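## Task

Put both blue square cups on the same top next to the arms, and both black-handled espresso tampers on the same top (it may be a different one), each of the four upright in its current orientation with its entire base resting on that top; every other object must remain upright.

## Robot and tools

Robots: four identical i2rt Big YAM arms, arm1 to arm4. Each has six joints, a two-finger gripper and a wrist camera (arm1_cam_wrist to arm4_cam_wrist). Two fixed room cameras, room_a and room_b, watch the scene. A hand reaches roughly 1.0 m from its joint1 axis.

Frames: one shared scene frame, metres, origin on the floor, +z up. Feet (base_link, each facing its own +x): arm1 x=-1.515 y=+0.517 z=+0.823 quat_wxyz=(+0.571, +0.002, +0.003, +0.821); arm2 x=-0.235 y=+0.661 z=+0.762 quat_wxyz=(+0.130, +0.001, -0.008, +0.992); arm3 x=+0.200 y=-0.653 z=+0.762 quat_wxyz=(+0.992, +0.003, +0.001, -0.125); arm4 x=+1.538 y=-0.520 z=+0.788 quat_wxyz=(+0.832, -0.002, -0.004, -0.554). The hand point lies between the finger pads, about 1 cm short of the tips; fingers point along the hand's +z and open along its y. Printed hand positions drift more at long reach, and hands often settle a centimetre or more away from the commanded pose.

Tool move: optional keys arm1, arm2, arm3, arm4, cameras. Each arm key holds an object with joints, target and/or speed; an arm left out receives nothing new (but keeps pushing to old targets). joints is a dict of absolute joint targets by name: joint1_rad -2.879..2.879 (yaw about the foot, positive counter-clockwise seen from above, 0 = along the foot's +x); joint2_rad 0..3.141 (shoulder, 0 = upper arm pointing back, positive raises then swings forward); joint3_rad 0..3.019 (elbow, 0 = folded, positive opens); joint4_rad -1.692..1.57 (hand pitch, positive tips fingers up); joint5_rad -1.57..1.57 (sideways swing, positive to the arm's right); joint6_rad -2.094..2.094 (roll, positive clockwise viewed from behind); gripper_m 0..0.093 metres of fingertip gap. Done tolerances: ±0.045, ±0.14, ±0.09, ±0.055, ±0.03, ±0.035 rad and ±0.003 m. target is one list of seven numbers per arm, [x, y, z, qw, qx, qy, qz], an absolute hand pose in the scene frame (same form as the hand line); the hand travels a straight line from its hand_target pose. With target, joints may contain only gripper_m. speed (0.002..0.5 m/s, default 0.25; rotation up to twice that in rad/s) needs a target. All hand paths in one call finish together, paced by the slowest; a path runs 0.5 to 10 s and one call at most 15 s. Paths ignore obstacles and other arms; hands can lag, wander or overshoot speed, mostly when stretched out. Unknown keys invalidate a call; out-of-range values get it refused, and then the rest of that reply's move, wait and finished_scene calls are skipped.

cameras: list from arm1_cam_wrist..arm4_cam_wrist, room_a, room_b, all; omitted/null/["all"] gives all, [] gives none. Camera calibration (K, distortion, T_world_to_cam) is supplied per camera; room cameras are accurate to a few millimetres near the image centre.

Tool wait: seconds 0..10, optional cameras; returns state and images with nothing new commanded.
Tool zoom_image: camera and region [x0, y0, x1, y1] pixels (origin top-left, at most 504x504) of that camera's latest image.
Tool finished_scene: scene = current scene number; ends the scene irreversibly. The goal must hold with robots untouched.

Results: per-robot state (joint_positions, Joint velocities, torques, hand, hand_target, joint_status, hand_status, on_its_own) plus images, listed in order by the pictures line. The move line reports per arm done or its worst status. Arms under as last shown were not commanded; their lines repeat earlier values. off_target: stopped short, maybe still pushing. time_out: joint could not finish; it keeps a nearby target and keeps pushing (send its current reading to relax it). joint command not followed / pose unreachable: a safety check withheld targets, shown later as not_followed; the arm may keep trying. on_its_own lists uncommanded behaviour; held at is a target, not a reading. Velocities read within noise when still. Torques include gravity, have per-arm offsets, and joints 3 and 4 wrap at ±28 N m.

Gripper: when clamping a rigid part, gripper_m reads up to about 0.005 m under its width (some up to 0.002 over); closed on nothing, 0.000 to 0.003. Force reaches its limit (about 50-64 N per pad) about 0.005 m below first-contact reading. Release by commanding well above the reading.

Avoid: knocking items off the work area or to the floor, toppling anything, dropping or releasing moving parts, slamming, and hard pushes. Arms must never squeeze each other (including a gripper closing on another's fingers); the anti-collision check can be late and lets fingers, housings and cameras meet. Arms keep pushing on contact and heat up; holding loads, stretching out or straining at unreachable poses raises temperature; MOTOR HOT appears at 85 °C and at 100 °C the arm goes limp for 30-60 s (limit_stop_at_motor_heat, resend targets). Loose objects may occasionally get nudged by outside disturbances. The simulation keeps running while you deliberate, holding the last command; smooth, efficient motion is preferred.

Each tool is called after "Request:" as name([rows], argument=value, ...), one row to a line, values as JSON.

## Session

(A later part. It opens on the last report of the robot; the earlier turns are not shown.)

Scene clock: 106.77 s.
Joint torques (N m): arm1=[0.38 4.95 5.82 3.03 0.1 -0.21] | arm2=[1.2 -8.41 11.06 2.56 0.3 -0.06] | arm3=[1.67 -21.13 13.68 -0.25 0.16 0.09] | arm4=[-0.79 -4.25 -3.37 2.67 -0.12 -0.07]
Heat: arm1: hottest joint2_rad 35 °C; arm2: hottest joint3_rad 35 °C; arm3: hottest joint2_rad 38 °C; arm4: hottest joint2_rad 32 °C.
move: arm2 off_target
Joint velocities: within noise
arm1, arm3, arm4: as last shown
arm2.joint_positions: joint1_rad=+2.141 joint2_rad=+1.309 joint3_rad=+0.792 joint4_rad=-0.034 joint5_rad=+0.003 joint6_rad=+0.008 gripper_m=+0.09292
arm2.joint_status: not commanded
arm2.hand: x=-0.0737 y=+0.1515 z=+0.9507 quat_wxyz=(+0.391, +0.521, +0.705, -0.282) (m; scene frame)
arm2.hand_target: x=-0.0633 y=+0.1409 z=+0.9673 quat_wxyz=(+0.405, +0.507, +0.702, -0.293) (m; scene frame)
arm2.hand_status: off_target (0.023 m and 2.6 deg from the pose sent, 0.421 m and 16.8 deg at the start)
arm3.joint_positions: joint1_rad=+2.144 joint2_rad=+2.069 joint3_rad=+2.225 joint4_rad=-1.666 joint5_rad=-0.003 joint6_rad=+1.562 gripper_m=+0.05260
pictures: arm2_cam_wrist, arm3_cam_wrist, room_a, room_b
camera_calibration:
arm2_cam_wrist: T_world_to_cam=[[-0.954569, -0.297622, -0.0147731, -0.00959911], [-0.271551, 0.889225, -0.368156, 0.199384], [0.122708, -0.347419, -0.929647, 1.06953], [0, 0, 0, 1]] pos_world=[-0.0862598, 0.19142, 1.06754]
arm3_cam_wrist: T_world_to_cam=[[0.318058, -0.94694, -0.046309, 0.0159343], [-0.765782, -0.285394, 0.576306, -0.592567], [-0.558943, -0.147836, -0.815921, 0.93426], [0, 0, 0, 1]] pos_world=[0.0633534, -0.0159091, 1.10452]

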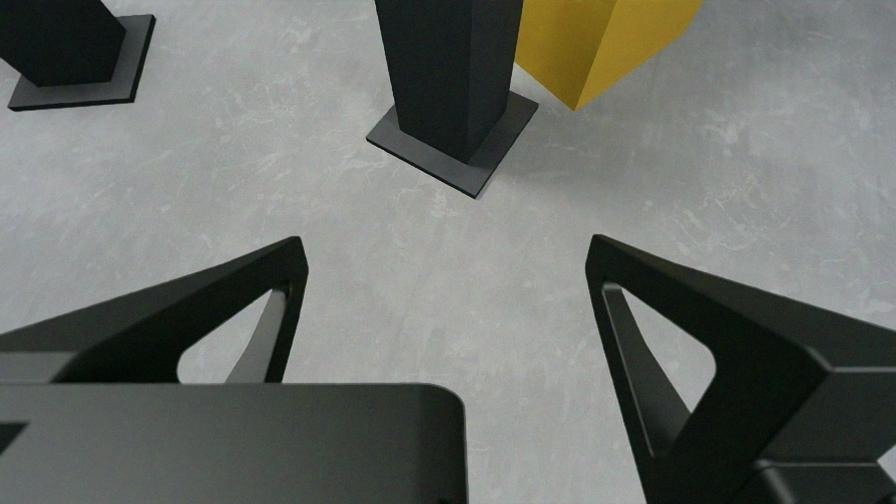

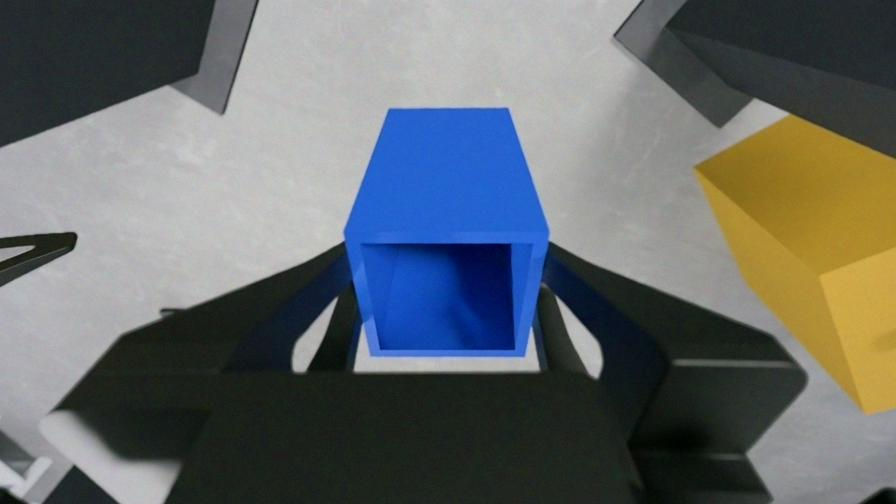

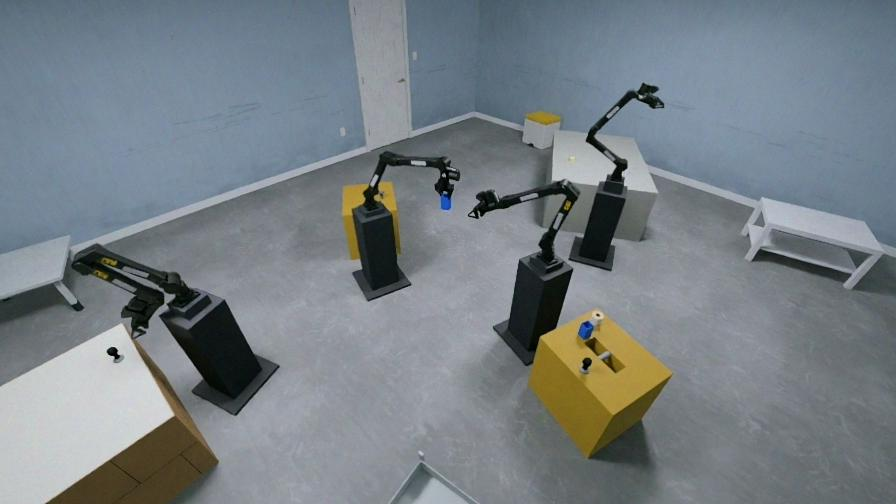

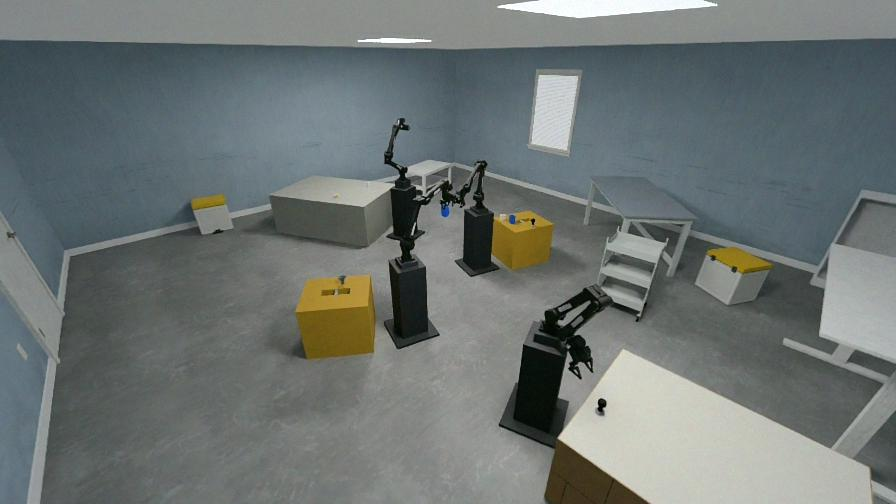

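Request:
move(arm2={"target":[-0.028,0.040,0.983,0.4053,0.5072,0.7020,-0.2928],"speed":0.15}, cameras=["arm2_cam_wrist","arm3_cam_wrist","room_a"])

Scene clock: 108.80 s.
Joint torques (N m): arm1=[1.38 5.07 6.26 3.12 0.04 -0.22] | arm2=[0.85 -10.7 12.62 1.35 0.28 -0.04] | arm3=[1.67 -21.13 13.7 -0.28 0.16 0.09] | arm4=[-0.67 -4.31 -3.36 2.62 -0.13 -0.06]
Heat: arm1: hottest joint2_rad 35 °C; arm2: hottest joint3_rad 36 °C; arm3: hottest joint3_rad 39 °C; arm4: hottest joint2_rad 32 °C.
move: arm2 off_target
Joint velocities: within noise
arm1, arm3, arm4: as last shown
arm1.joint_positions: joint1_rad=-0.012 joint2_rad=+0.500 joint3_rad=+1.501 joint4_rad=-1.210 joint5_rad=-0.003 joint6_rad=+0.016 gripper_m=+0.06298
arm1.hand: x=-1.5677 y=+0.6768 z=+1.4652 quat_wxyz=(-0.356, +0.631, -0.454, -0.520) (m; scene frame)
arm2.joint_positions: joint1_rad=+2.144 joint2_rad=+1.542 joint3_rad=+1.084 joint4_rad=-0.071 joint5_rad=+0.006 joint6_rad=+0.008 gripper_m=+0.09292
arm2.joint_status: not commanded
arm2.hand: x=-0.0409 y=+0.0539 z=+0.9708 quat_wxyz=(+0.399, +0.517, +0.701, -0.288) (m; scene frame)
arm2.hand_target: x=-0.0283 y=+0.0412 z=+0.9830 quat_wxyz=(+0.406, +0.507, +0.702, -0.293) (m; scene frame)
arm2.hand_status: off_target (0.023 m and 1.5 deg from the pose sent, 0.125 m and 2.6 deg at the start)
pictures: arm2_cam_wrist, arm3_cam_wrist, room_a
camera_calibration:
arm2_cam_wrist: T_world_to_cam=[[-0.954207, -0.298828, -0.0138347, -0.00789342], [-0.270284, 0.881034, -0.388234, 0.322446], [0.128204, -0.366716, -0.921457, 1.04351], [0, 0, 0, 1]] pos_world=[-0.0541626, 0.0962284, 1.08663]
arm3_cam_wrist: T_world_to_cam=[[0.318058, -0.94694, -0.046309, 0.0159343], [-0.765782, -0.285394, 0.576306, -0.592567], [-0.558943, -0.147836, -0.815921, 0.93426], [0, 0, 0, 1]] pos_world=[0.0633534, -0.0159091, 1.10452]

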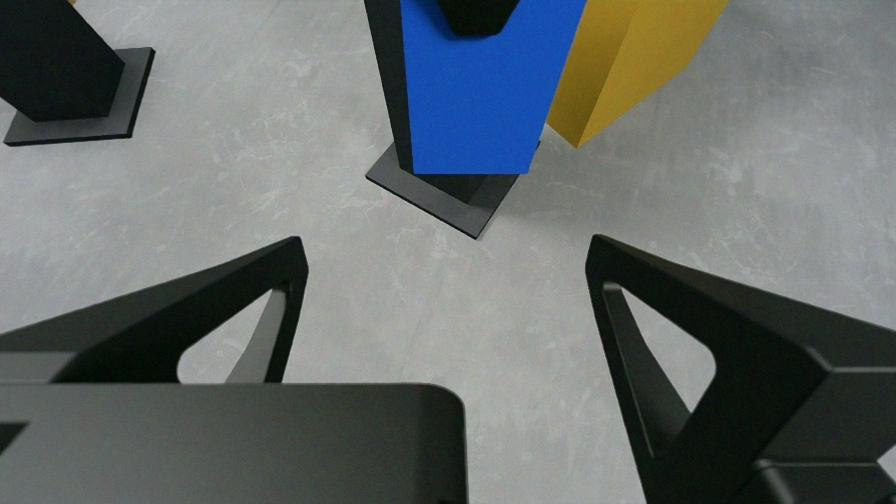

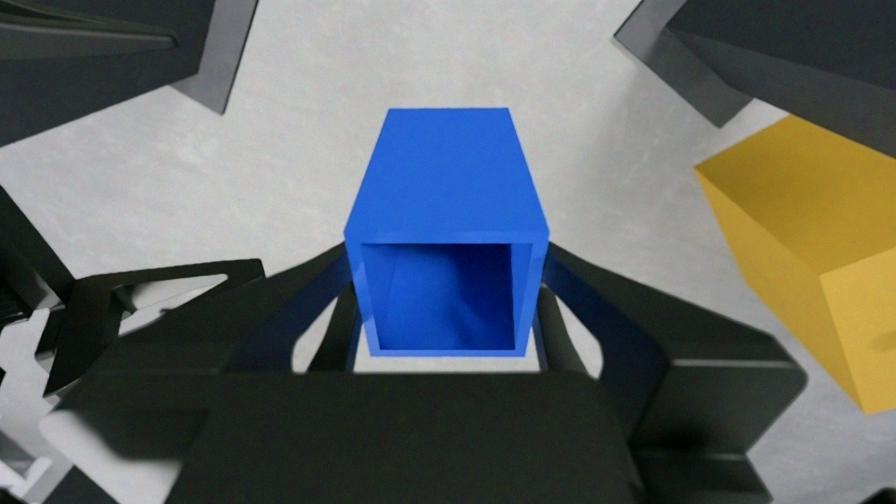

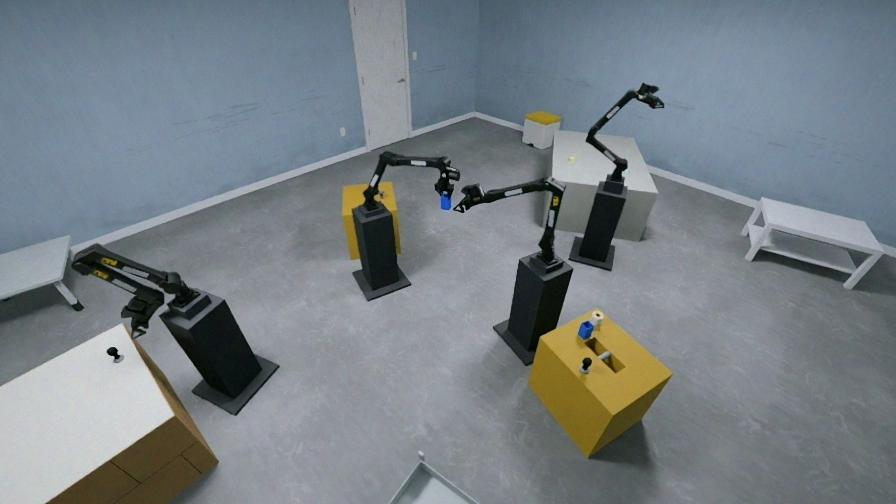

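Request:
move(arm2={"target":[-0.010,-0.045,0.975,0.4053,0.5072,0.7020,-0.2928],"speed":0.1}, cameras=["arm2_cam_wrist","arm3_cam_wrist"])

Scene clock: 111.07 s.
Joint torques (N m): arm1=[0.62 4.89 6.16 3.08 0.02 -0.21] | arm2=[-0.38 -11.28 15.34 1.54 0.08 0.03] | arm3=[1.67 -21.07 13.67 0.14 0.16 -0.14] | arm4=[-0.85 -4.25 -3.4 2.63 -0.12 -0.06]
Heat: arm1: hottest joint2_rad 35 °C; arm2: hottest joint3_rad 36 °C; arm3: hottest joint3_rad 39 °C; arm4: hottest joint2_rad 32 °C.
move: arm2 off_target
Joint velocities: within noise
arm1, arm4: as last shown
arm2.joint_positions: joint1_rad=+2.144 joint2_rad=+1.720 joint3_rad=+1.300 joint4_rad=-0.114 joint5_rad=-0.005 joint6_rad=-0.007 gripper_m=+0.09292
arm2.joint_status: not commanded
arm2.hand: x=-0.0169 y=-0.0138 z=+0.9654 quat_wxyz=(+0.397, +0.510, +0.707, -0.285) (m; scene frame)
arm2.hand_target: x=-0.0112 y=-0.0418 z=+0.9750 quat_wxyz=(+0.406, +0.507, +0.702, -0.293) (m; scene frame)
arm2.hand_status: off_target (0.033 m and 1.5 deg from the pose sent, 0.104 m and 1.5 deg at the start)
arm3.joint_positions: joint1_rad=+2.144 joint2_rad=+2.069 joint3_rad=+2.225 joint4_rad=-1.676 joint5_rad=-0.003 joint6_rad=+1.584 gripper_m=+0.05260
arm3.joint_status: not commanded
arm3.hand: x=-0.0070 y=-0.0360 z=+1.0101 quat_wxyz=(+0.005, +0.154, -0.988, -0.028) (m; scene frame)
arm3.hand_target: x=-0.0094 y=-0.0254 z=+1.0294 quat_wxyz=(+0.009, +0.159, -0.986, -0.053) (m; scene frame)
arm3.hand_status: not commanded
pictures: arm2_cam_wrist, arm3_cam_wrist
camera_calibration:
arm2_cam_wrist: T_world_to_cam=[[-0.949107, -0.314882, -0.00673819, -0.0123015], [-0.288459, 0.877654, -0.382774, 0.380922], [0.126442, -0.36135, -0.923818, 1.01297], [0, 0, 0, 1]] pos_world=[-0.0298773, 0.0278447, 1.08152]
arm3_cam_wrist: T_world_to_cam=[[0.296334, -0.954378, -0.03672, 0.00350975], [-0.773069, -0.26226, 0.577567, -0.592852], [-0.560847, -0.142766, -0.815517, 0.93411], [0, 0, 0, 1]] pos_world=[0.0645374, -0.0187728, 1.10432]

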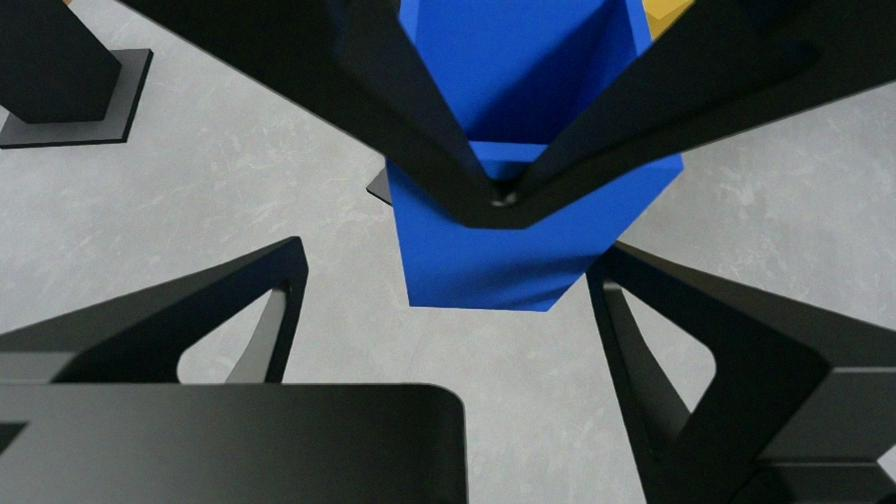

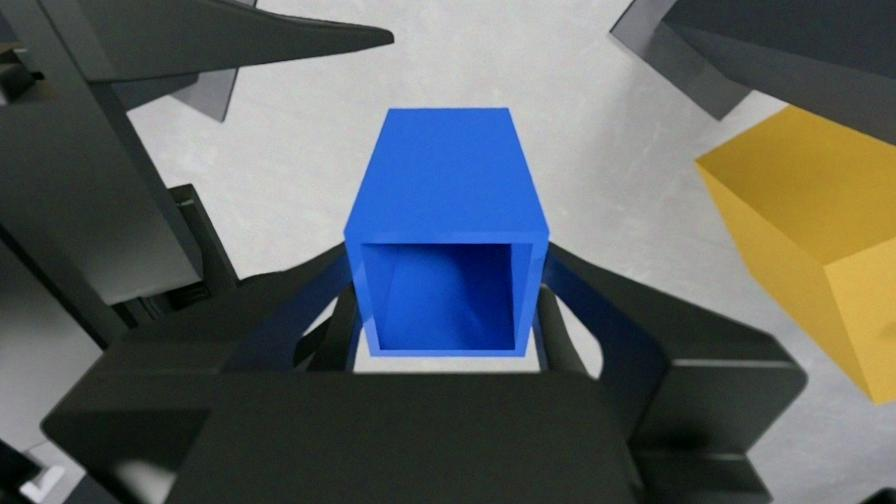

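Request:
move(arm2={"target":[-0.032,0.022,0.967,0.4415,0.4912,0.6799,-0.3190],"speed":0.1}, cameras=["arm2_cam_wrist","arm3_cam_wrist"])

Scene clock: 113.63 s.
Joint torques (N m): arm1=[0.09 5.13 6.3 2.91 0.07 -0.2] | arm2=[-0.15 -14.86 8.5 2.78 -0.06 0.05] | arm3=[1.73 -21.3 13.56 0.14 0.15 -0.12] | arm4=[-0.85 -4.31 -3.34 2.65 -0.12 -0.06]
Heat: arm1: hottest joint2_rad 35 °C; arm2: hottest joint3_rad 37 °C; arm3: hottest joint3_rad 39 °C; arm4: hottest joint2_rad 32 °C.
move: arm2 off_target
Joint velocities: within noise
arm1, arm4: as last shown
arm2.joint_positions: joint1_rad=+2.144 joint2_rad=+1.646 joint3_rad=+1.098 joint4_rad=+0.108 joint5_rad=-0.005 joint6_rad=-0.007 gripper_m=+0.09292
arm2.joint_status: not commanded
arm2.hand: x=-0.0290 y=+0.0237 z=+0.9512 quat_wxyz=(+0.430, +0.496, +0.688, -0.309) (m; scene frame)
arm2.hand_target: x=-0.0320 y=+0.0221 z=+0.9669 quat_wxyz=(+0.441, +0.491, +0.680, -0.319) (m; scene frame)
arm2.hand_status: off_target (0.016 m and 2.1 deg from the pose sent, 0.039 m and 7.5 deg at the start)
arm3.joint_positions: joint1_rad=+2.144 joint2_rad=+2.071 joint3_rad=+2.226 joint4_rad=-1.676 joint5_rad=-0.003 joint6_rad=+1.584 gripper_m=+0.05260
arm3.joint_status: not commanded
arm3.hand: x=-0.0071 y=-0.0355 z=+1.0098 quat_wxyz=(+0.005, +0.154, -0.988, -0.028) (m; scene frame)
arm3.hand_target: x=-0.0095 y=-0.0253 z=+1.0294 quat_wxyz=(+0.009, +0.159, -0.986, -0.053) (m; scene frame)
arm3.hand_status: not commanded
pictures: arm2_cam_wrist, arm3_cam_wrist
camera_calibration:
arm2_cam_wrist: T_world_to_cam=[[-0.949032, -0.315127, -0.00571854, -0.0130862], [-0.276011, 0.839718, -0.467644, 0.420989], [0.152169, -0.442231, -0.883898, 0.979592], [0, 0, 0, 1]] pos_world=[-0.0452853, 0.0755703, 1.06266]
arm3_cam_wrist: T_world_to_cam=[[0.296701, -0.954264, -0.0367285, 0.00402205], [-0.77299, -0.262568, 0.577533, -0.592676], [-0.560763, -0.142964, -0.815541, 0.933842], [0, 0, 0, 1]] pos_world=[0.0643379, -0.0182737, 1.10402]

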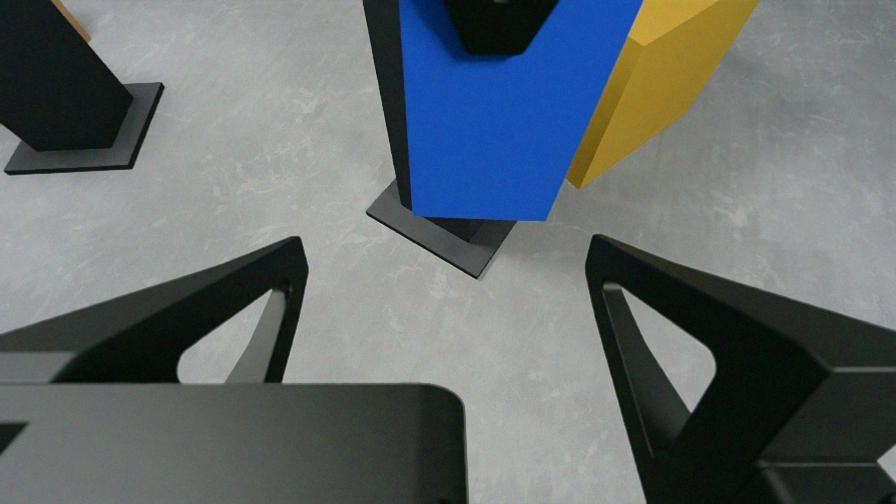

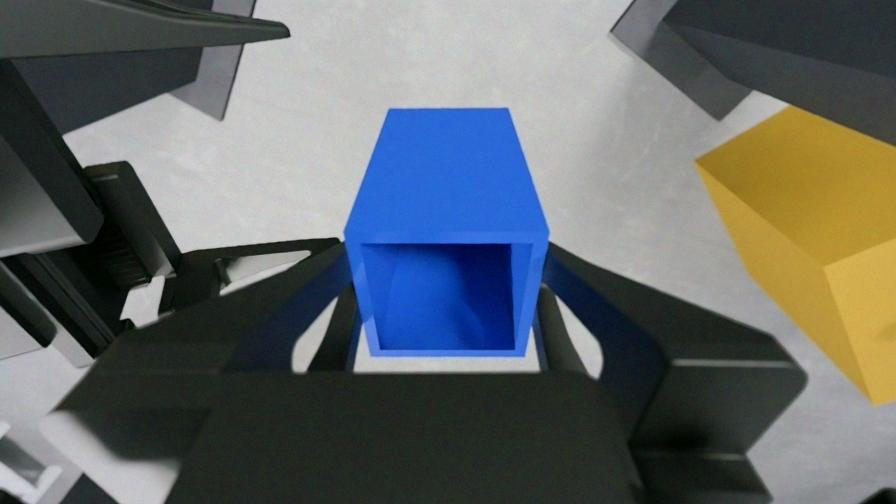

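Request:
move(arm2={"target":[-0.019,-0.042,0.972,0.4415,0.4912,0.6799,-0.3190],"speed":0.1}, cameras=["arm2_cam_wrist","arm3_cam_wrist"])

Scene clock: 115.53 s.
Joint torques (N m): arm1=[1.14 4.48 6.13 3.07 0.13 -0.11] | arm2=[-1.14 -12.92 12.59 1.46 -0.06 -0.01] | arm3=[1.73 -21.25 13.56 0.14 0.16 -0.12] | arm4=[-0.73 -4.19 -3.34 2.66 -0.11 -0.08]
Heat: arm1: hottest joint2_rad 35 °C; arm2: hottest joint3_rad 37 °C; arm3: hottest joint3_rad 40 °C; arm4: hottest joint2_rad 32 °C.
move: arm2 off_target
Joint velocities: within noise
arm1, arm3, arm4: as last shown
arm2.joint_positions: joint1_rad=+2.140 joint2_rad=+1.744 joint3_rad=+1.254 joint4_rad=+0.068 joint5_rad=-0.016 joint6_rad=-0.007 gripper_m=+0.09292
arm2.joint_status: not commanded
arm2.hand: x=-0.0154 y=-0.0234 z=+0.9628 quat_wxyz=(+0.438, +0.493, +0.684, -0.311) (m; scene frame)
arm2.hand_target: x=-0.0195 y=-0.0407 z=+0.9721 quat_wxyz=(+0.442, +0.491, +0.680, -0.319) (m; scene frame)
arm2.hand_status: off_target (0.021 m and 1.1 deg from the pose sent, 0.070 m and 2.1 deg at the start)
pictures: arm2_cam_wrist, arm3_cam_wrist
camera_calibration:
arm2_cam_wrist: T_world_to_cam=[[-0.947386, -0.319935, -0.0100648, -0.0107987], [-0.275327, 0.830525, -0.484173, 0.485539], [0.163263, -0.455928, -0.874914, 0.958236], [0, 0, 0, 1]] pos_world=[-0.0329932, 0.0301795, 1.07335]
arm3_cam_wrist: T_world_to_cam=[[0.297052, -0.954153, -0.036761, 0.00403639], [-0.772867, -0.262865, 0.577562, -0.592721], [-0.560746, -0.143155, -0.815519, 0.933813], [0, 0, 0, 1]] pos_world=[0.0643381, -0.0182747, 1.10402]

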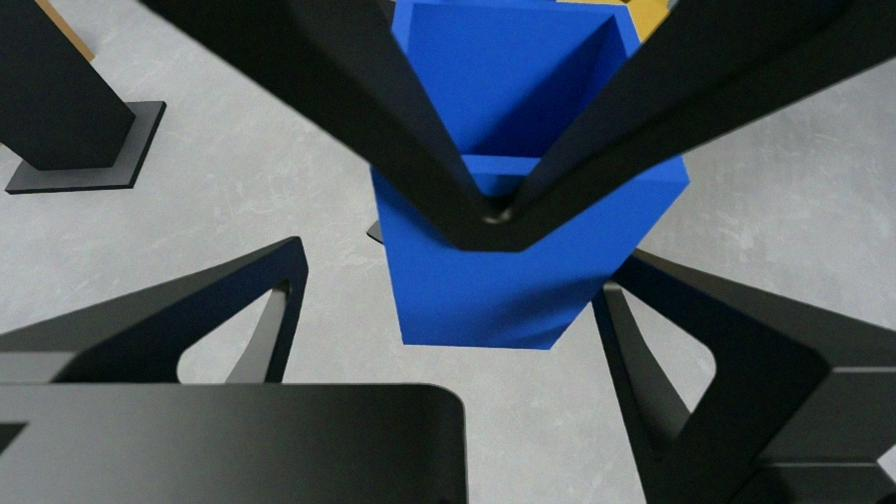

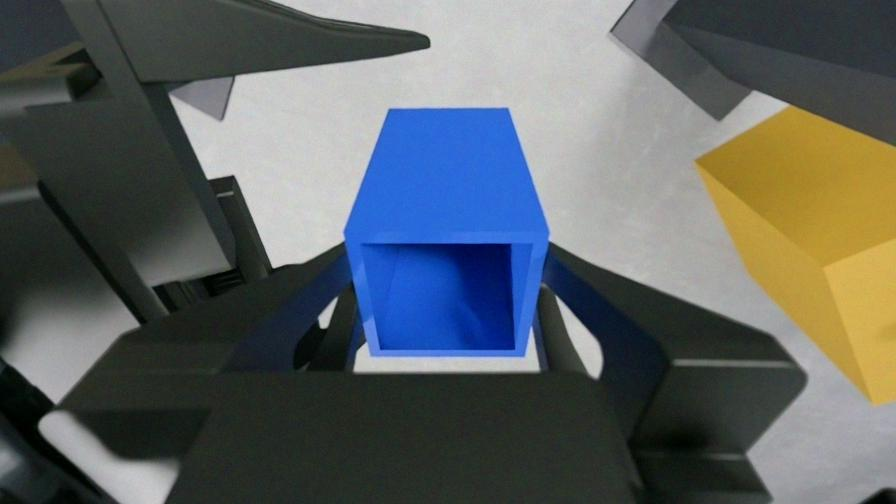

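Request:
move(arm2={"target":[-0.036,-0.046,0.970,0.4415,0.4912,0.6799,-0.3190],"speed":0.1}, cameras=["arm2_cam_wrist","arm3_cam_wrist"])

Scene clock: 117.00 s.
Joint torques (N m): arm1=[0.97 5.89 5.98 2.95 0.11 -0.23] | arm2=[-0.97 -12.81 12 1.74 -0.12 -0.01] | arm3=[1.67 -21.25 13.56 0.14 0.16 -0.11] | arm4=[-0.97 -4.19 -3.37 2.66 -0.11 -0.05]
Heat: arm1: hottest joint2_rad 35 °C; arm2: hottest joint3_rad 38 °C; arm3: hottest joint3_rad 40 °C; arm4: hottest joint2_rad 32 °C.
move: arm2 off_target
Joint velocities: within noise
arm1, arm3, arm4: as last shown
arm2.joint_positions: joint1_rad=+2.105 joint2_rad=+1.744 joint3_rad=+1.254 joint4_rad=+0.068 joint5_rad=-0.044 joint6_rad=-0.016 gripper_m=+0.09292
arm2.joint_status: not commanded
arm2.hand: x=-0.0348 y=-0.0293 z=+0.9630 quat_wxyz=(+0.438, +0.495, +0.682, -0.312) (m; scene frame)
arm2.hand_target: x=-0.0365 y=-0.0451 z=+0.9702 quat_wxyz=(+0.442, +0.491, +0.680, -0.319) (m; scene frame)
arm2.hand_status: off_target (0.018 m and 1.1 deg from the pose sent, 0.031 m and 1.1 deg at the start)
pictures: arm2_cam_wrist, arm3_cam_wrist
camera_calibration:
arm2_cam_wrist: T_world_to_cam=[[-0.949285, -0.314134, -0.0133215, -0.0278056], [-0.268637, 0.832357, -0.484785, 0.486117], [0.163375, -0.45662, -0.874532, 0.958412], [0, 0, 0, 1]] pos_world=[-0.0523874, 0.0242732, 1.07345]
arm3_cam_wrist: T_world_to_cam=[[0.297052, -0.954153, -0.036761, 0.00403639], [-0.772867, -0.262865, 0.577562, -0.592721], [-0.560746, -0.143155, -0.815519, 0.933813], [0, 0, 0, 1]] pos_world=[0.0643381, -0.0182747, 1.10402]

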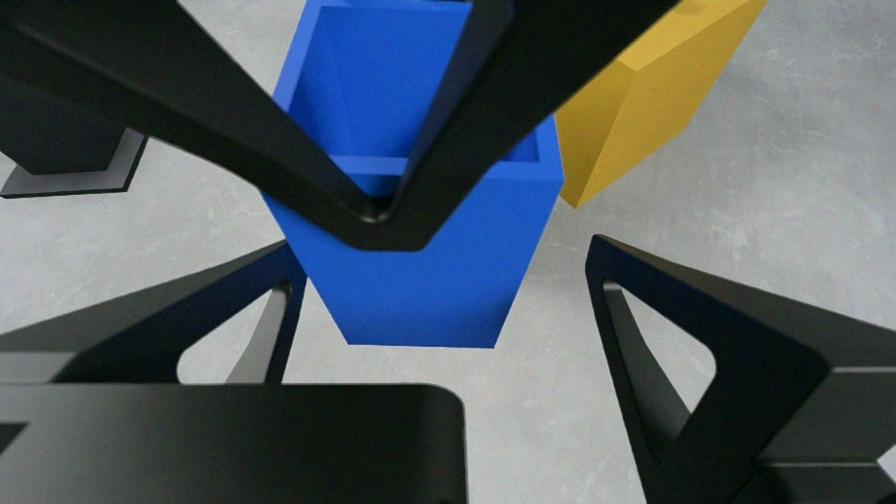

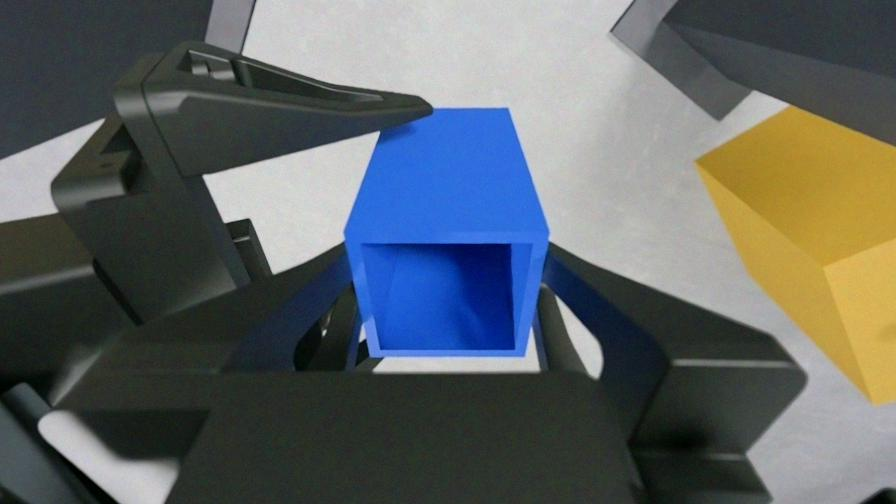

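Request:
move(arm2={"joints":{"joint1_rad":2.14}}, cameras=["arm2_cam_wrist"])

Scene clock: 118.47 s.
Joint torques (N m): arm1=[0.97 5.01 6.13 2.96 0.08 -0.19] | arm2=[0.21 -12.98 12.12 1.72 -0.09 -0.04] | arm3=[1.67 -21.3 13.56 0.14 0.15 -0.12] | arm4=[-0.85 -4.19 -3.34 2.67 -0.12 -0.06]
Heat: arm1: hottest joint2_rad 35 °C; arm2: hottest joint3_rad 38 °C; arm3: hottest joint3_rad 40 °C; arm4: hottest joint2_rad 32 °C.
move: arm2 done
Joint velocities: within noise
arm1.joint_positions: joint1_rad=-0.012 joint2_rad=+0.500 joint3_rad=+1.501 joint4_rad=-1.210 joint5_rad=-0.003 joint6_rad=+0.016 gripper_m=+0.06298
arm1.joint_status: not commanded
arm1.hand: x=-1.5677 y=+0.6768 z=+1.4652 quat_wxyz=(-0.356, +0.631, -0.454, -0.520) (m; scene frame)
arm1.hand_target: x=-1.5693 y=+0.6770 z=+1.4674 quat_wxyz=(-0.360, +0.634, -0.444, -0.521) (m; scene frame)
arm1.hand_status: not commanded
arm2.joint_positions: joint1_rad=+2.132 joint2_rad=+1.744 joint3_rad=+1.254 joint4_rad=+0.068 joint5_rad=-0.044 joint6_rad=-0.017 gripper_m=+0.09292
arm2.joint_status: all done
arm2.hand: x=-0.0159 y=-0.0235 z=+0.9631 quat_wxyz=(+0.443, +0.486, +0.689, -0.305) (m; scene frame)
arm2.hand_target: x=-0.0055 y=-0.0355 z=+0.9703 quat_wxyz=(+0.449, +0.476, +0.690, -0.309) (m; scene frame)
arm2.hand_status: not commanded
arm3: as last shown
arm4.joint_positions: joint1_rad=+0.938 joint2_rad=+2.216 joint3_rad=+0.131 joint4_rad=+1.389 joint5_rad=-0.050 joint6_rad=-0.028 gripper_m=+0.09396
arm4.joint_status: not commanded
arm4.hand: x=+1.8360 y=-0.5842 z=+0.6922 quat_wxyz=(-0.425, -0.083, -0.901, +0.037) (m; scene frame)
arm4.hand_target: x=+1.8300 y=-0.5869 z=+0.6901 quat_wxyz=(-0.420, -0.085, -0.902, +0.040) (m; scene frame)
arm4.hand_status: not commanded
pictures: arm2_cam_wrist
camera_calibration:
arm2_cam_wrist: T_world_to_cam=[[-0.940019, -0.340847, -0.0137142, -0.0081054], [-0.291862, 0.824434, -0.484897, 0.485939], [0.176582, -0.45181, -0.874464, 0.958342], [0, 0, 0, 1]] pos_world=[-0.0350183, 0.0296014, 1.07355]

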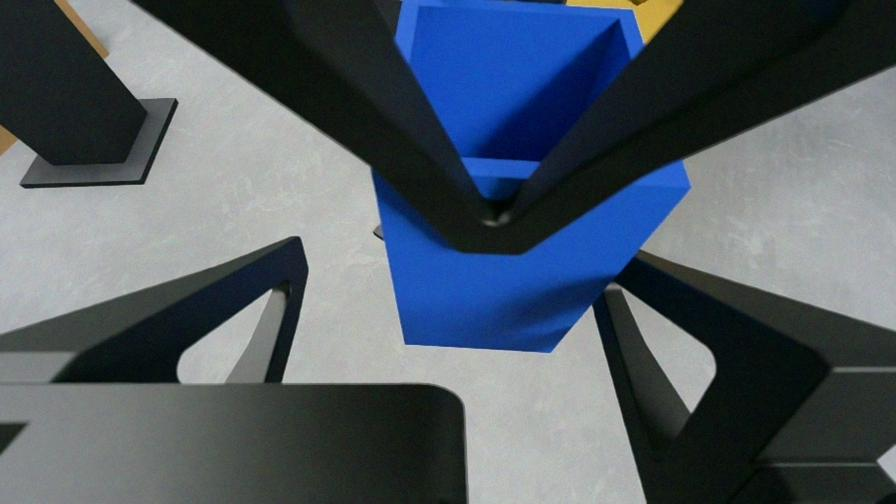

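Request:
move(arm2={"joints":{"joint1_rad":2.108}}, cameras=["arm2_cam_wrist"])

Scene clock: 119.77 s.
Joint torques (N m): arm1=[1.32 5.13 6.16 2.92 0.11 -0.27] | arm2=[-0.91 -12.86 12.08 1.69 -0.02 -0.04] | arm3=[1.67 -21.25 13.56 0.14 0.15 -0.12] | arm4=[-0.67 -4.25 -3.3 2.62 -0.12 -0.06]
Heat: arm1: hottest joint2_rad 35 °C; arm2: hottest joint3_rad 39 °C; arm3: hottest joint3_rad 41 °C; arm4: hottest joint2_rad 32 °C.
move: arm2 done
Joint velocities: within noise
arm1, arm3, arm4: as last shown
arm2.joint_positions: joint1_rad=+2.120 joint2_rad=+1.744 joint3_rad=+1.254 joint4_rad=+0.068 joint5_rad=-0.044 joint6_rad=-0.017 gripper_m=+0.09292
arm2.joint_status: all done
arm2.hand: x=-0.0242 y=-0.0262 z=+0.9630 quat_wxyz=(+0.441, +0.490, +0.686, -0.308) (m; scene frame)
arm2.hand_target: x=-0.0277 y=-0.0425 z=+0.9702 quat_wxyz=(+0.444, +0.487, +0.683, -0.316) (m; scene frame)
arm2.hand_status: not commanded
pictures: arm2_cam_wrist
camera_calibration:
arm2_cam_wrist: T_world_to_cam=[[-0.944129, -0.329299, -0.0134836, -0.0168901], [-0.281846, 0.82793, -0.484866, 0.485983], [0.170829, -0.453976, -0.874485, 0.958445], [0, 0, 0, 1]] pos_world=[-0.0427048, 0.0271893, 1.07355]

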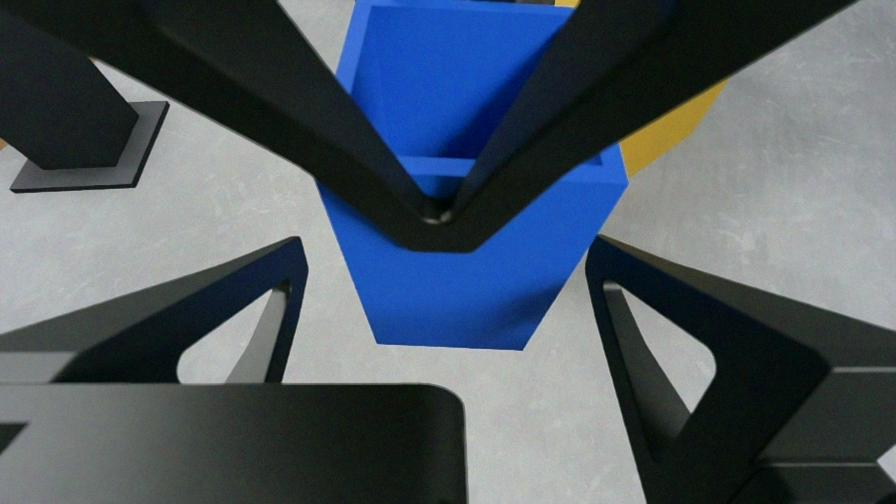

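Centered. Close.

Request:
move(arm2={"joints":{"gripper_m":0.045}}, cameras=["arm2_cam_wrist","arm3_cam_wrist"])

Request:
move(arm3={"joints":{"gripper_m":0.063}}, cameras=["arm2_cam_wrist","arm3_cam_wrist"])

Scene clock: 120.73 s.
Joint torques (N m): arm1=[0.62 4.66 6.08 2.78 0.02 -0.26] | arm2=[-0.44 -13.04 12.08 1.73 -0.08 -0.05] | arm3=[1.67 -21.3 13.56 0.14 0.14 -0.08] | arm4=[-0.85 -4.31 -3.37 2.61 -0.11 -0.06]
Heat: arm1: hottest joint2_rad 35 °C; arm2: hottest joint3_rad 39 °C; arm3: hottest joint3_rad 41 °C; arm4: hottest joint2_rad 32 °C.
move: arm2 off_target
Joint velocities: within noise
arm1, arm3, arm4: as last shown
arm2.joint_positions: joint1_rad=+2.118 joint2_rad=+1.744 joint3_rad=+1.254 joint4_rad=+0.068 joint5_rad=-0.044 joint6_rad=-0.017 gripper_m=+0.05423
arm2.joint_status: gripper_m off_target (ended at +0.05426, target +0.04500)
arm2.hand: x=-0.0255 y=-0.0266 z=+0.9628 quat_wxyz=(+0.440, +0.491, +0.686, -0.309) (m; scene frame)
arm2.hand_target: x=-0.0277 y=-0.0425 z=+0.9702 quat_wxyz=(+0.444, +0.487, +0.683, -0.316) (m; scene frame)
arm2.hand_status: not commanded
arm3.joint_positions: joint1_rad=+2.144 joint2_rad=+2.071 joint3_rad=+2.226 joint4_rad=-1.676 joint5_rad=-0.003 joint6_rad=+1.579 gripper_m=+0.05260
arm3.hand: x=-0.0071 y=-0.0355 z=+1.0098 quat_wxyz=(+0.005, +0.156, -0.987, -0.028) (m; scene frame)
pictures: arm2_cam_wrist, arm3_cam_wrist
camera_calibration:
arm2_cam_wrist: T_world_to_cam=[[-0.944814, -0.32735, -0.0129721, -0.0187885], [-0.280446, 0.828636, -0.484471, 0.485452], [0.169341, -0.454097, -0.874711, 0.958385], [0, 0, 0, 1]] pos_world=[-0.0439024, 0.0267872, 1.07325]
arm3_cam_wrist: T_world_to_cam=[[0.30147, -0.952768, -0.0367306, 0.00404685], [-0.772037, -0.266528, 0.576994, -0.592209], [-0.559531, -0.145589, -0.815922, 0.934123], [0, 0, 0, 1]] pos_world=[0.0642439, -0.0179864, 1.10402]

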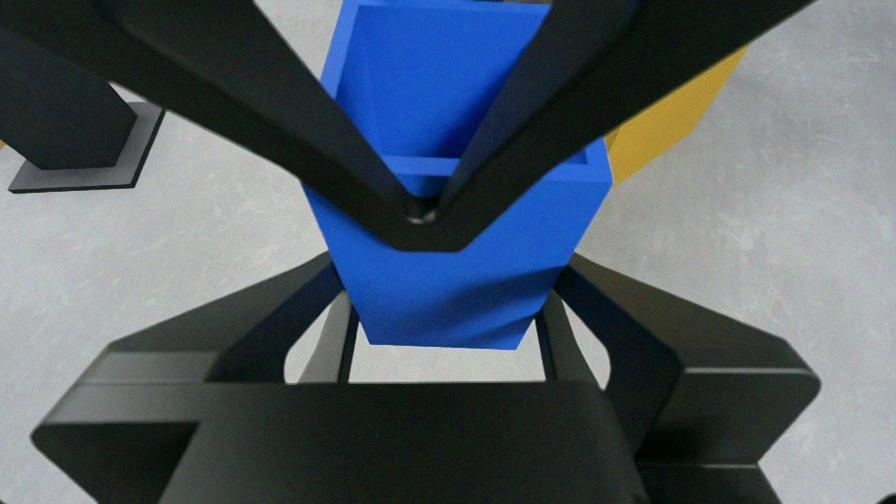

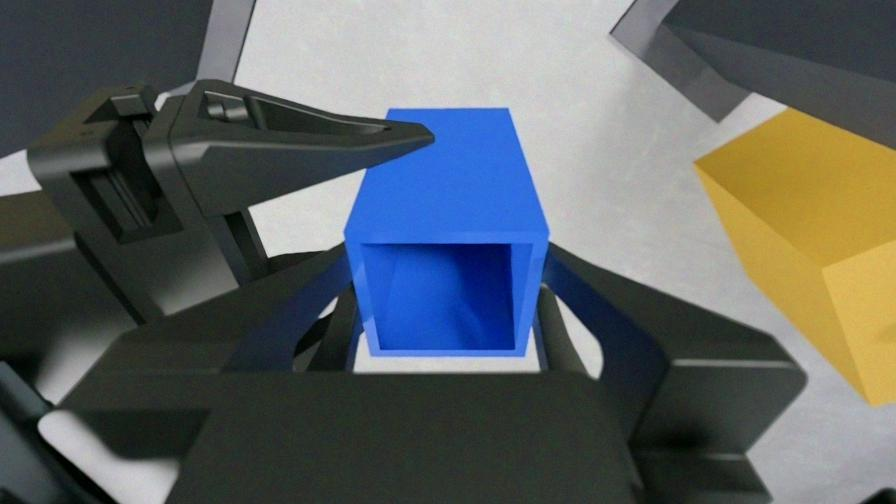

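Scene clock: 121.23 s.
Joint torques (N m): arm1=[1.03 4.42 6.17 2.86 0.1 -0.2] | arm2=[-0.38 -13.51 12.12 1.72 -0.09 -0.02] | arm3=[1.67 -21.19 13.52 0.14 0.13 -0.08] | arm4=[-0.73 -4.42 -3.33 2.61 -0.12 -0.06]
Heat: arm1: hottest joint2_rad 35 °C; arm2: hottest joint3_rad 39 °C; arm3: hottest joint3_rad 41 °C; arm4: hottest joint2_rad 32 °C.
move: arm3 done
Joint velocities: within noise
arm1, arm4: as last shown
arm2.joint_positions: joint1_rad=+2.118 joint2_rad=+1.745 joint3_rad=+1.254 joint4_rad=+0.068 joint5_rad=-0.044 joint6_rad=-0.017 gripper_m=+0.05423
arm2.joint_status: not commanded
arm2.hand: x=-0.0255 y=-0.0267 z=+0.9622 quat_wxyz=(+0.440, +0.491, +0.686, -0.309) (m; scene frame)
arm2.hand_target: x=-0.0277 y=-0.0425 z=+0.9700 quat_wxyz=(+0.443, +0.487, +0.683, -0.316) (m; scene frame)
arm2.hand_status: not commanded
arm3.joint_positions: joint1_rad=+2.144 joint2_rad=+2.071 joint3_rad=+2.226 joint4_rad=-1.676 joint5_rad=-0.003 joint6_rad=+1.579 gripper_m=+0.06279
arm3.joint_status: all done
arm3.hand: x=-0.0071 y=-0.0355 z=+1.0098 quat_wxyz=(+0.005, +0.156, -0.987, -0.028) (m; scene frame)
arm3.hand_target: x=-0.0095 y=-0.0254 z=+1.0294 quat_wxyz=(+0.009, +0.159, -0.986, -0.053) (m; scene frame)
arm3.hand_status: not commanded
pictures: arm2_cam_wrist, arm3_cam_wrist
camera_calibration:
arm2_cam_wrist: T_world_to_cam=[[-0.944766, -0.327501, -0.0126331, -0.0190907], [-0.280854, 0.828864, -0.483843, 0.484623], [0.16893, -0.453571, -0.875063, 0.958232], [0, 0, 0, 1]] pos_world=[-0.0438024, 0.0266872, 1.07275]
arm3_cam_wrist: T_world_to_cam=[[0.30147, -0.952768, -0.0367306, 0.00404685], [-0.772037, -0.266528, 0.576994, -0.592209], [-0.559531, -0.145589, -0.815922, 0.934123], [0, 0, 0, 1]] pos_world=[0.0642439, -0.0179864, 1.10402]

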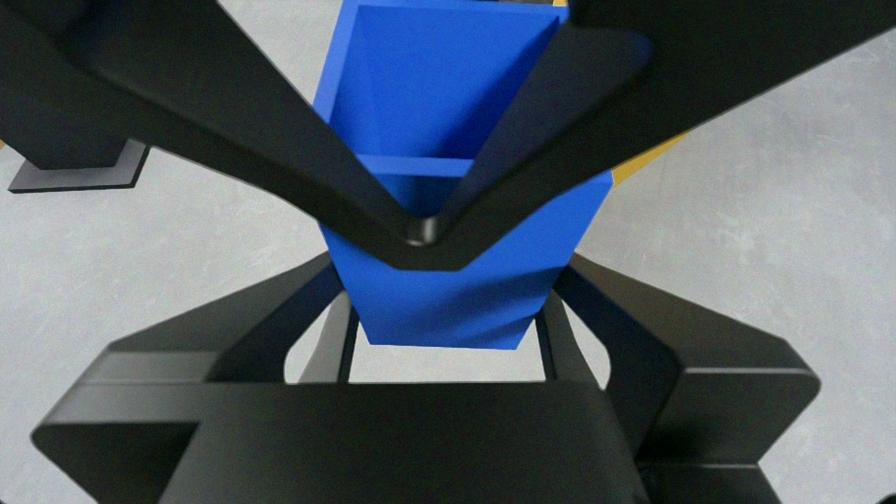

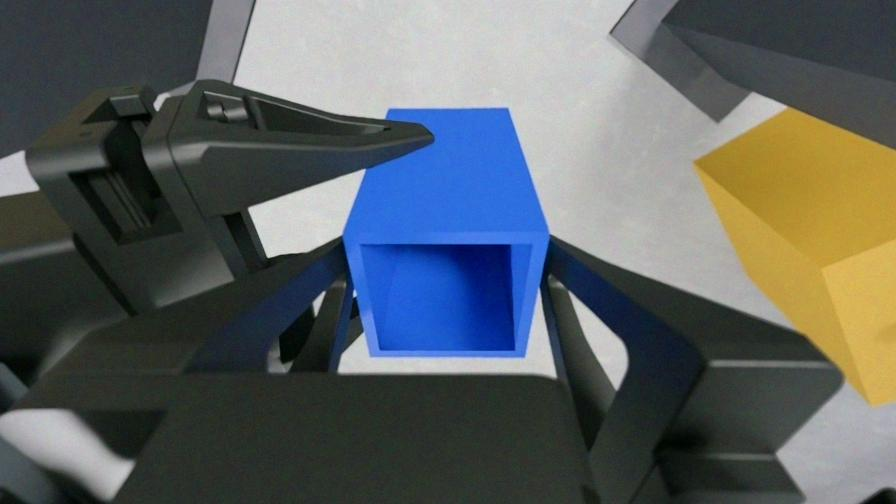

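Request:
move(arm3={"target":[-0.004,-0.038,1.18,0,-0.156,0.9878,0],"speed":0.12}, cameras=["arm2_cam_wrist","room_b"])

Scene clock: 123.50 s.
Joint torques (N m): arm1=[0.73 5.25 6.02 3.14 0.06 -0.21] | arm2=[-0.21 -14.62 9.88 1.73 -0.09 -0.03] | arm3=[1.49 -18.55 12.62 0.73 0.1 -0.05] | arm4=[-0.85 -4.31 -3.36 2.63 -0.11 -0.06]
Heat: arm1: hottest joint2_rad 35 °C; arm2: hottest joint3_rad 39 °C; arm3: hottest joint3_rad 41 °C; arm4: hottest joint2_rad 32 °C.
move: arm3 off_target
Joint velocities: within noise
arm1, arm4: as last shown
arm2.joint_positions: joint1_rad=+2.118 joint2_rad=+1.754 joint3_rad=+1.285 joint4_rad=+0.067 joint5_rad=-0.044 joint6_rad=-0.019 gripper_m=+0.05423
arm2.joint_status: not commanded
arm2.hand: x=-0.0229 y=-0.0358 z=+0.9732 quat_wxyz=(+0.447, +0.487, +0.682, -0.314) (m; scene frame)
arm2.hand_target: x=-0.0277 y=-0.0425 z=+0.9701 quat_wxyz=(+0.444, +0.487, +0.683, -0.316) (m; scene frame)
arm2.hand_status: not commanded
arm3.joint_positions: joint1_rad=+2.144 joint2_rad=+1.925 joint3_rad=+2.378 joint4_rad=-1.676 joint5_rad=-0.003 joint6_rad=+1.578 gripper_m=+0.06289
arm3.joint_status: not commanded
arm3.hand: x=-0.0044 y=-0.0445 z=+1.1636 quat_wxyz=(+0.029, +0.155, -0.972, -0.174) (m; scene frame)
arm3.hand_target: x=-0.0036 y=-0.0391 z=+1.1792 quat_wxyz=(+0.032, +0.153, -0.969, -0.193) (m; scene frame)
arm3.hand_status: off_target (0.018 m and 20.3 deg from the pose sent, 0.170 m and 3.3 deg at the start; pose on its path clipped on 18 of 56 steps; a joint's target at an end of its range on 56 of 56 steps)
pictures: arm2_cam_wrist, room_b
camera_calibration:
arm2_cam_wrist: T_world_to_cam=[[-0.94458, -0.328109, -0.0106234, -0.021493], [-0.278659, 0.818489, -0.502419, 0.516038], [0.173543, -0.471615, -0.864559, 0.952506], [0, 0, 0, 1]] pos_world=[-0.0418041, 0.0197927, 1.08254]

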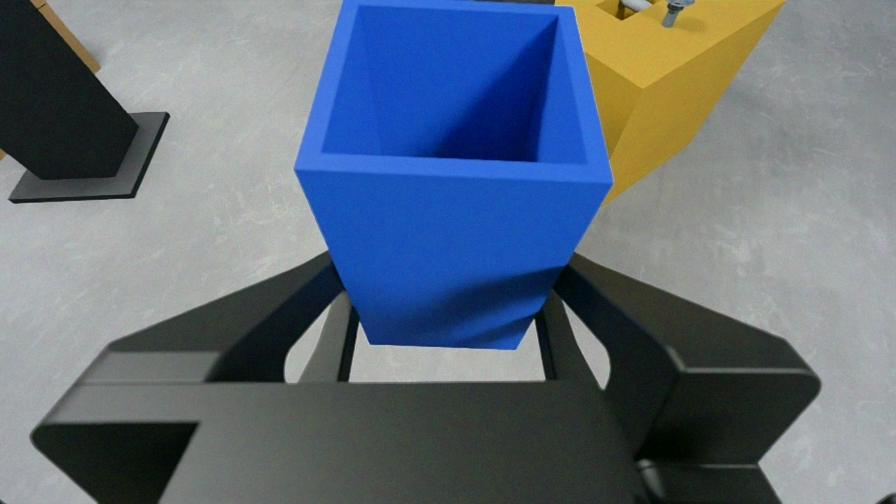

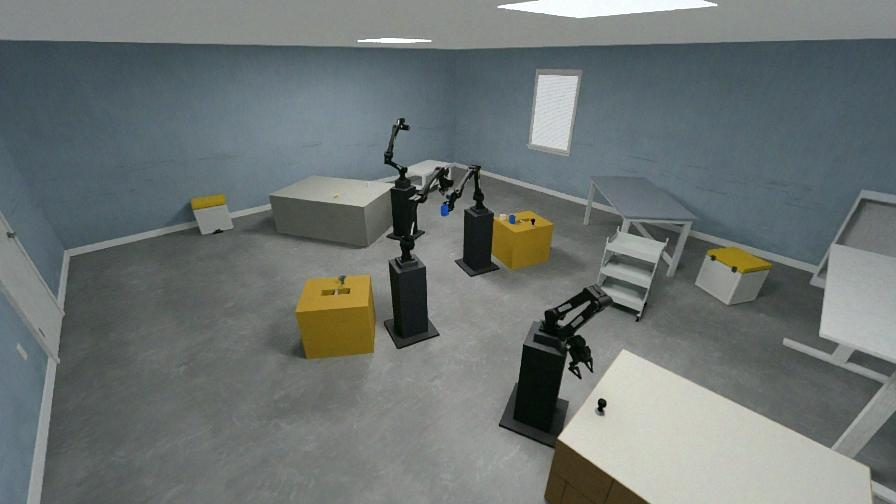

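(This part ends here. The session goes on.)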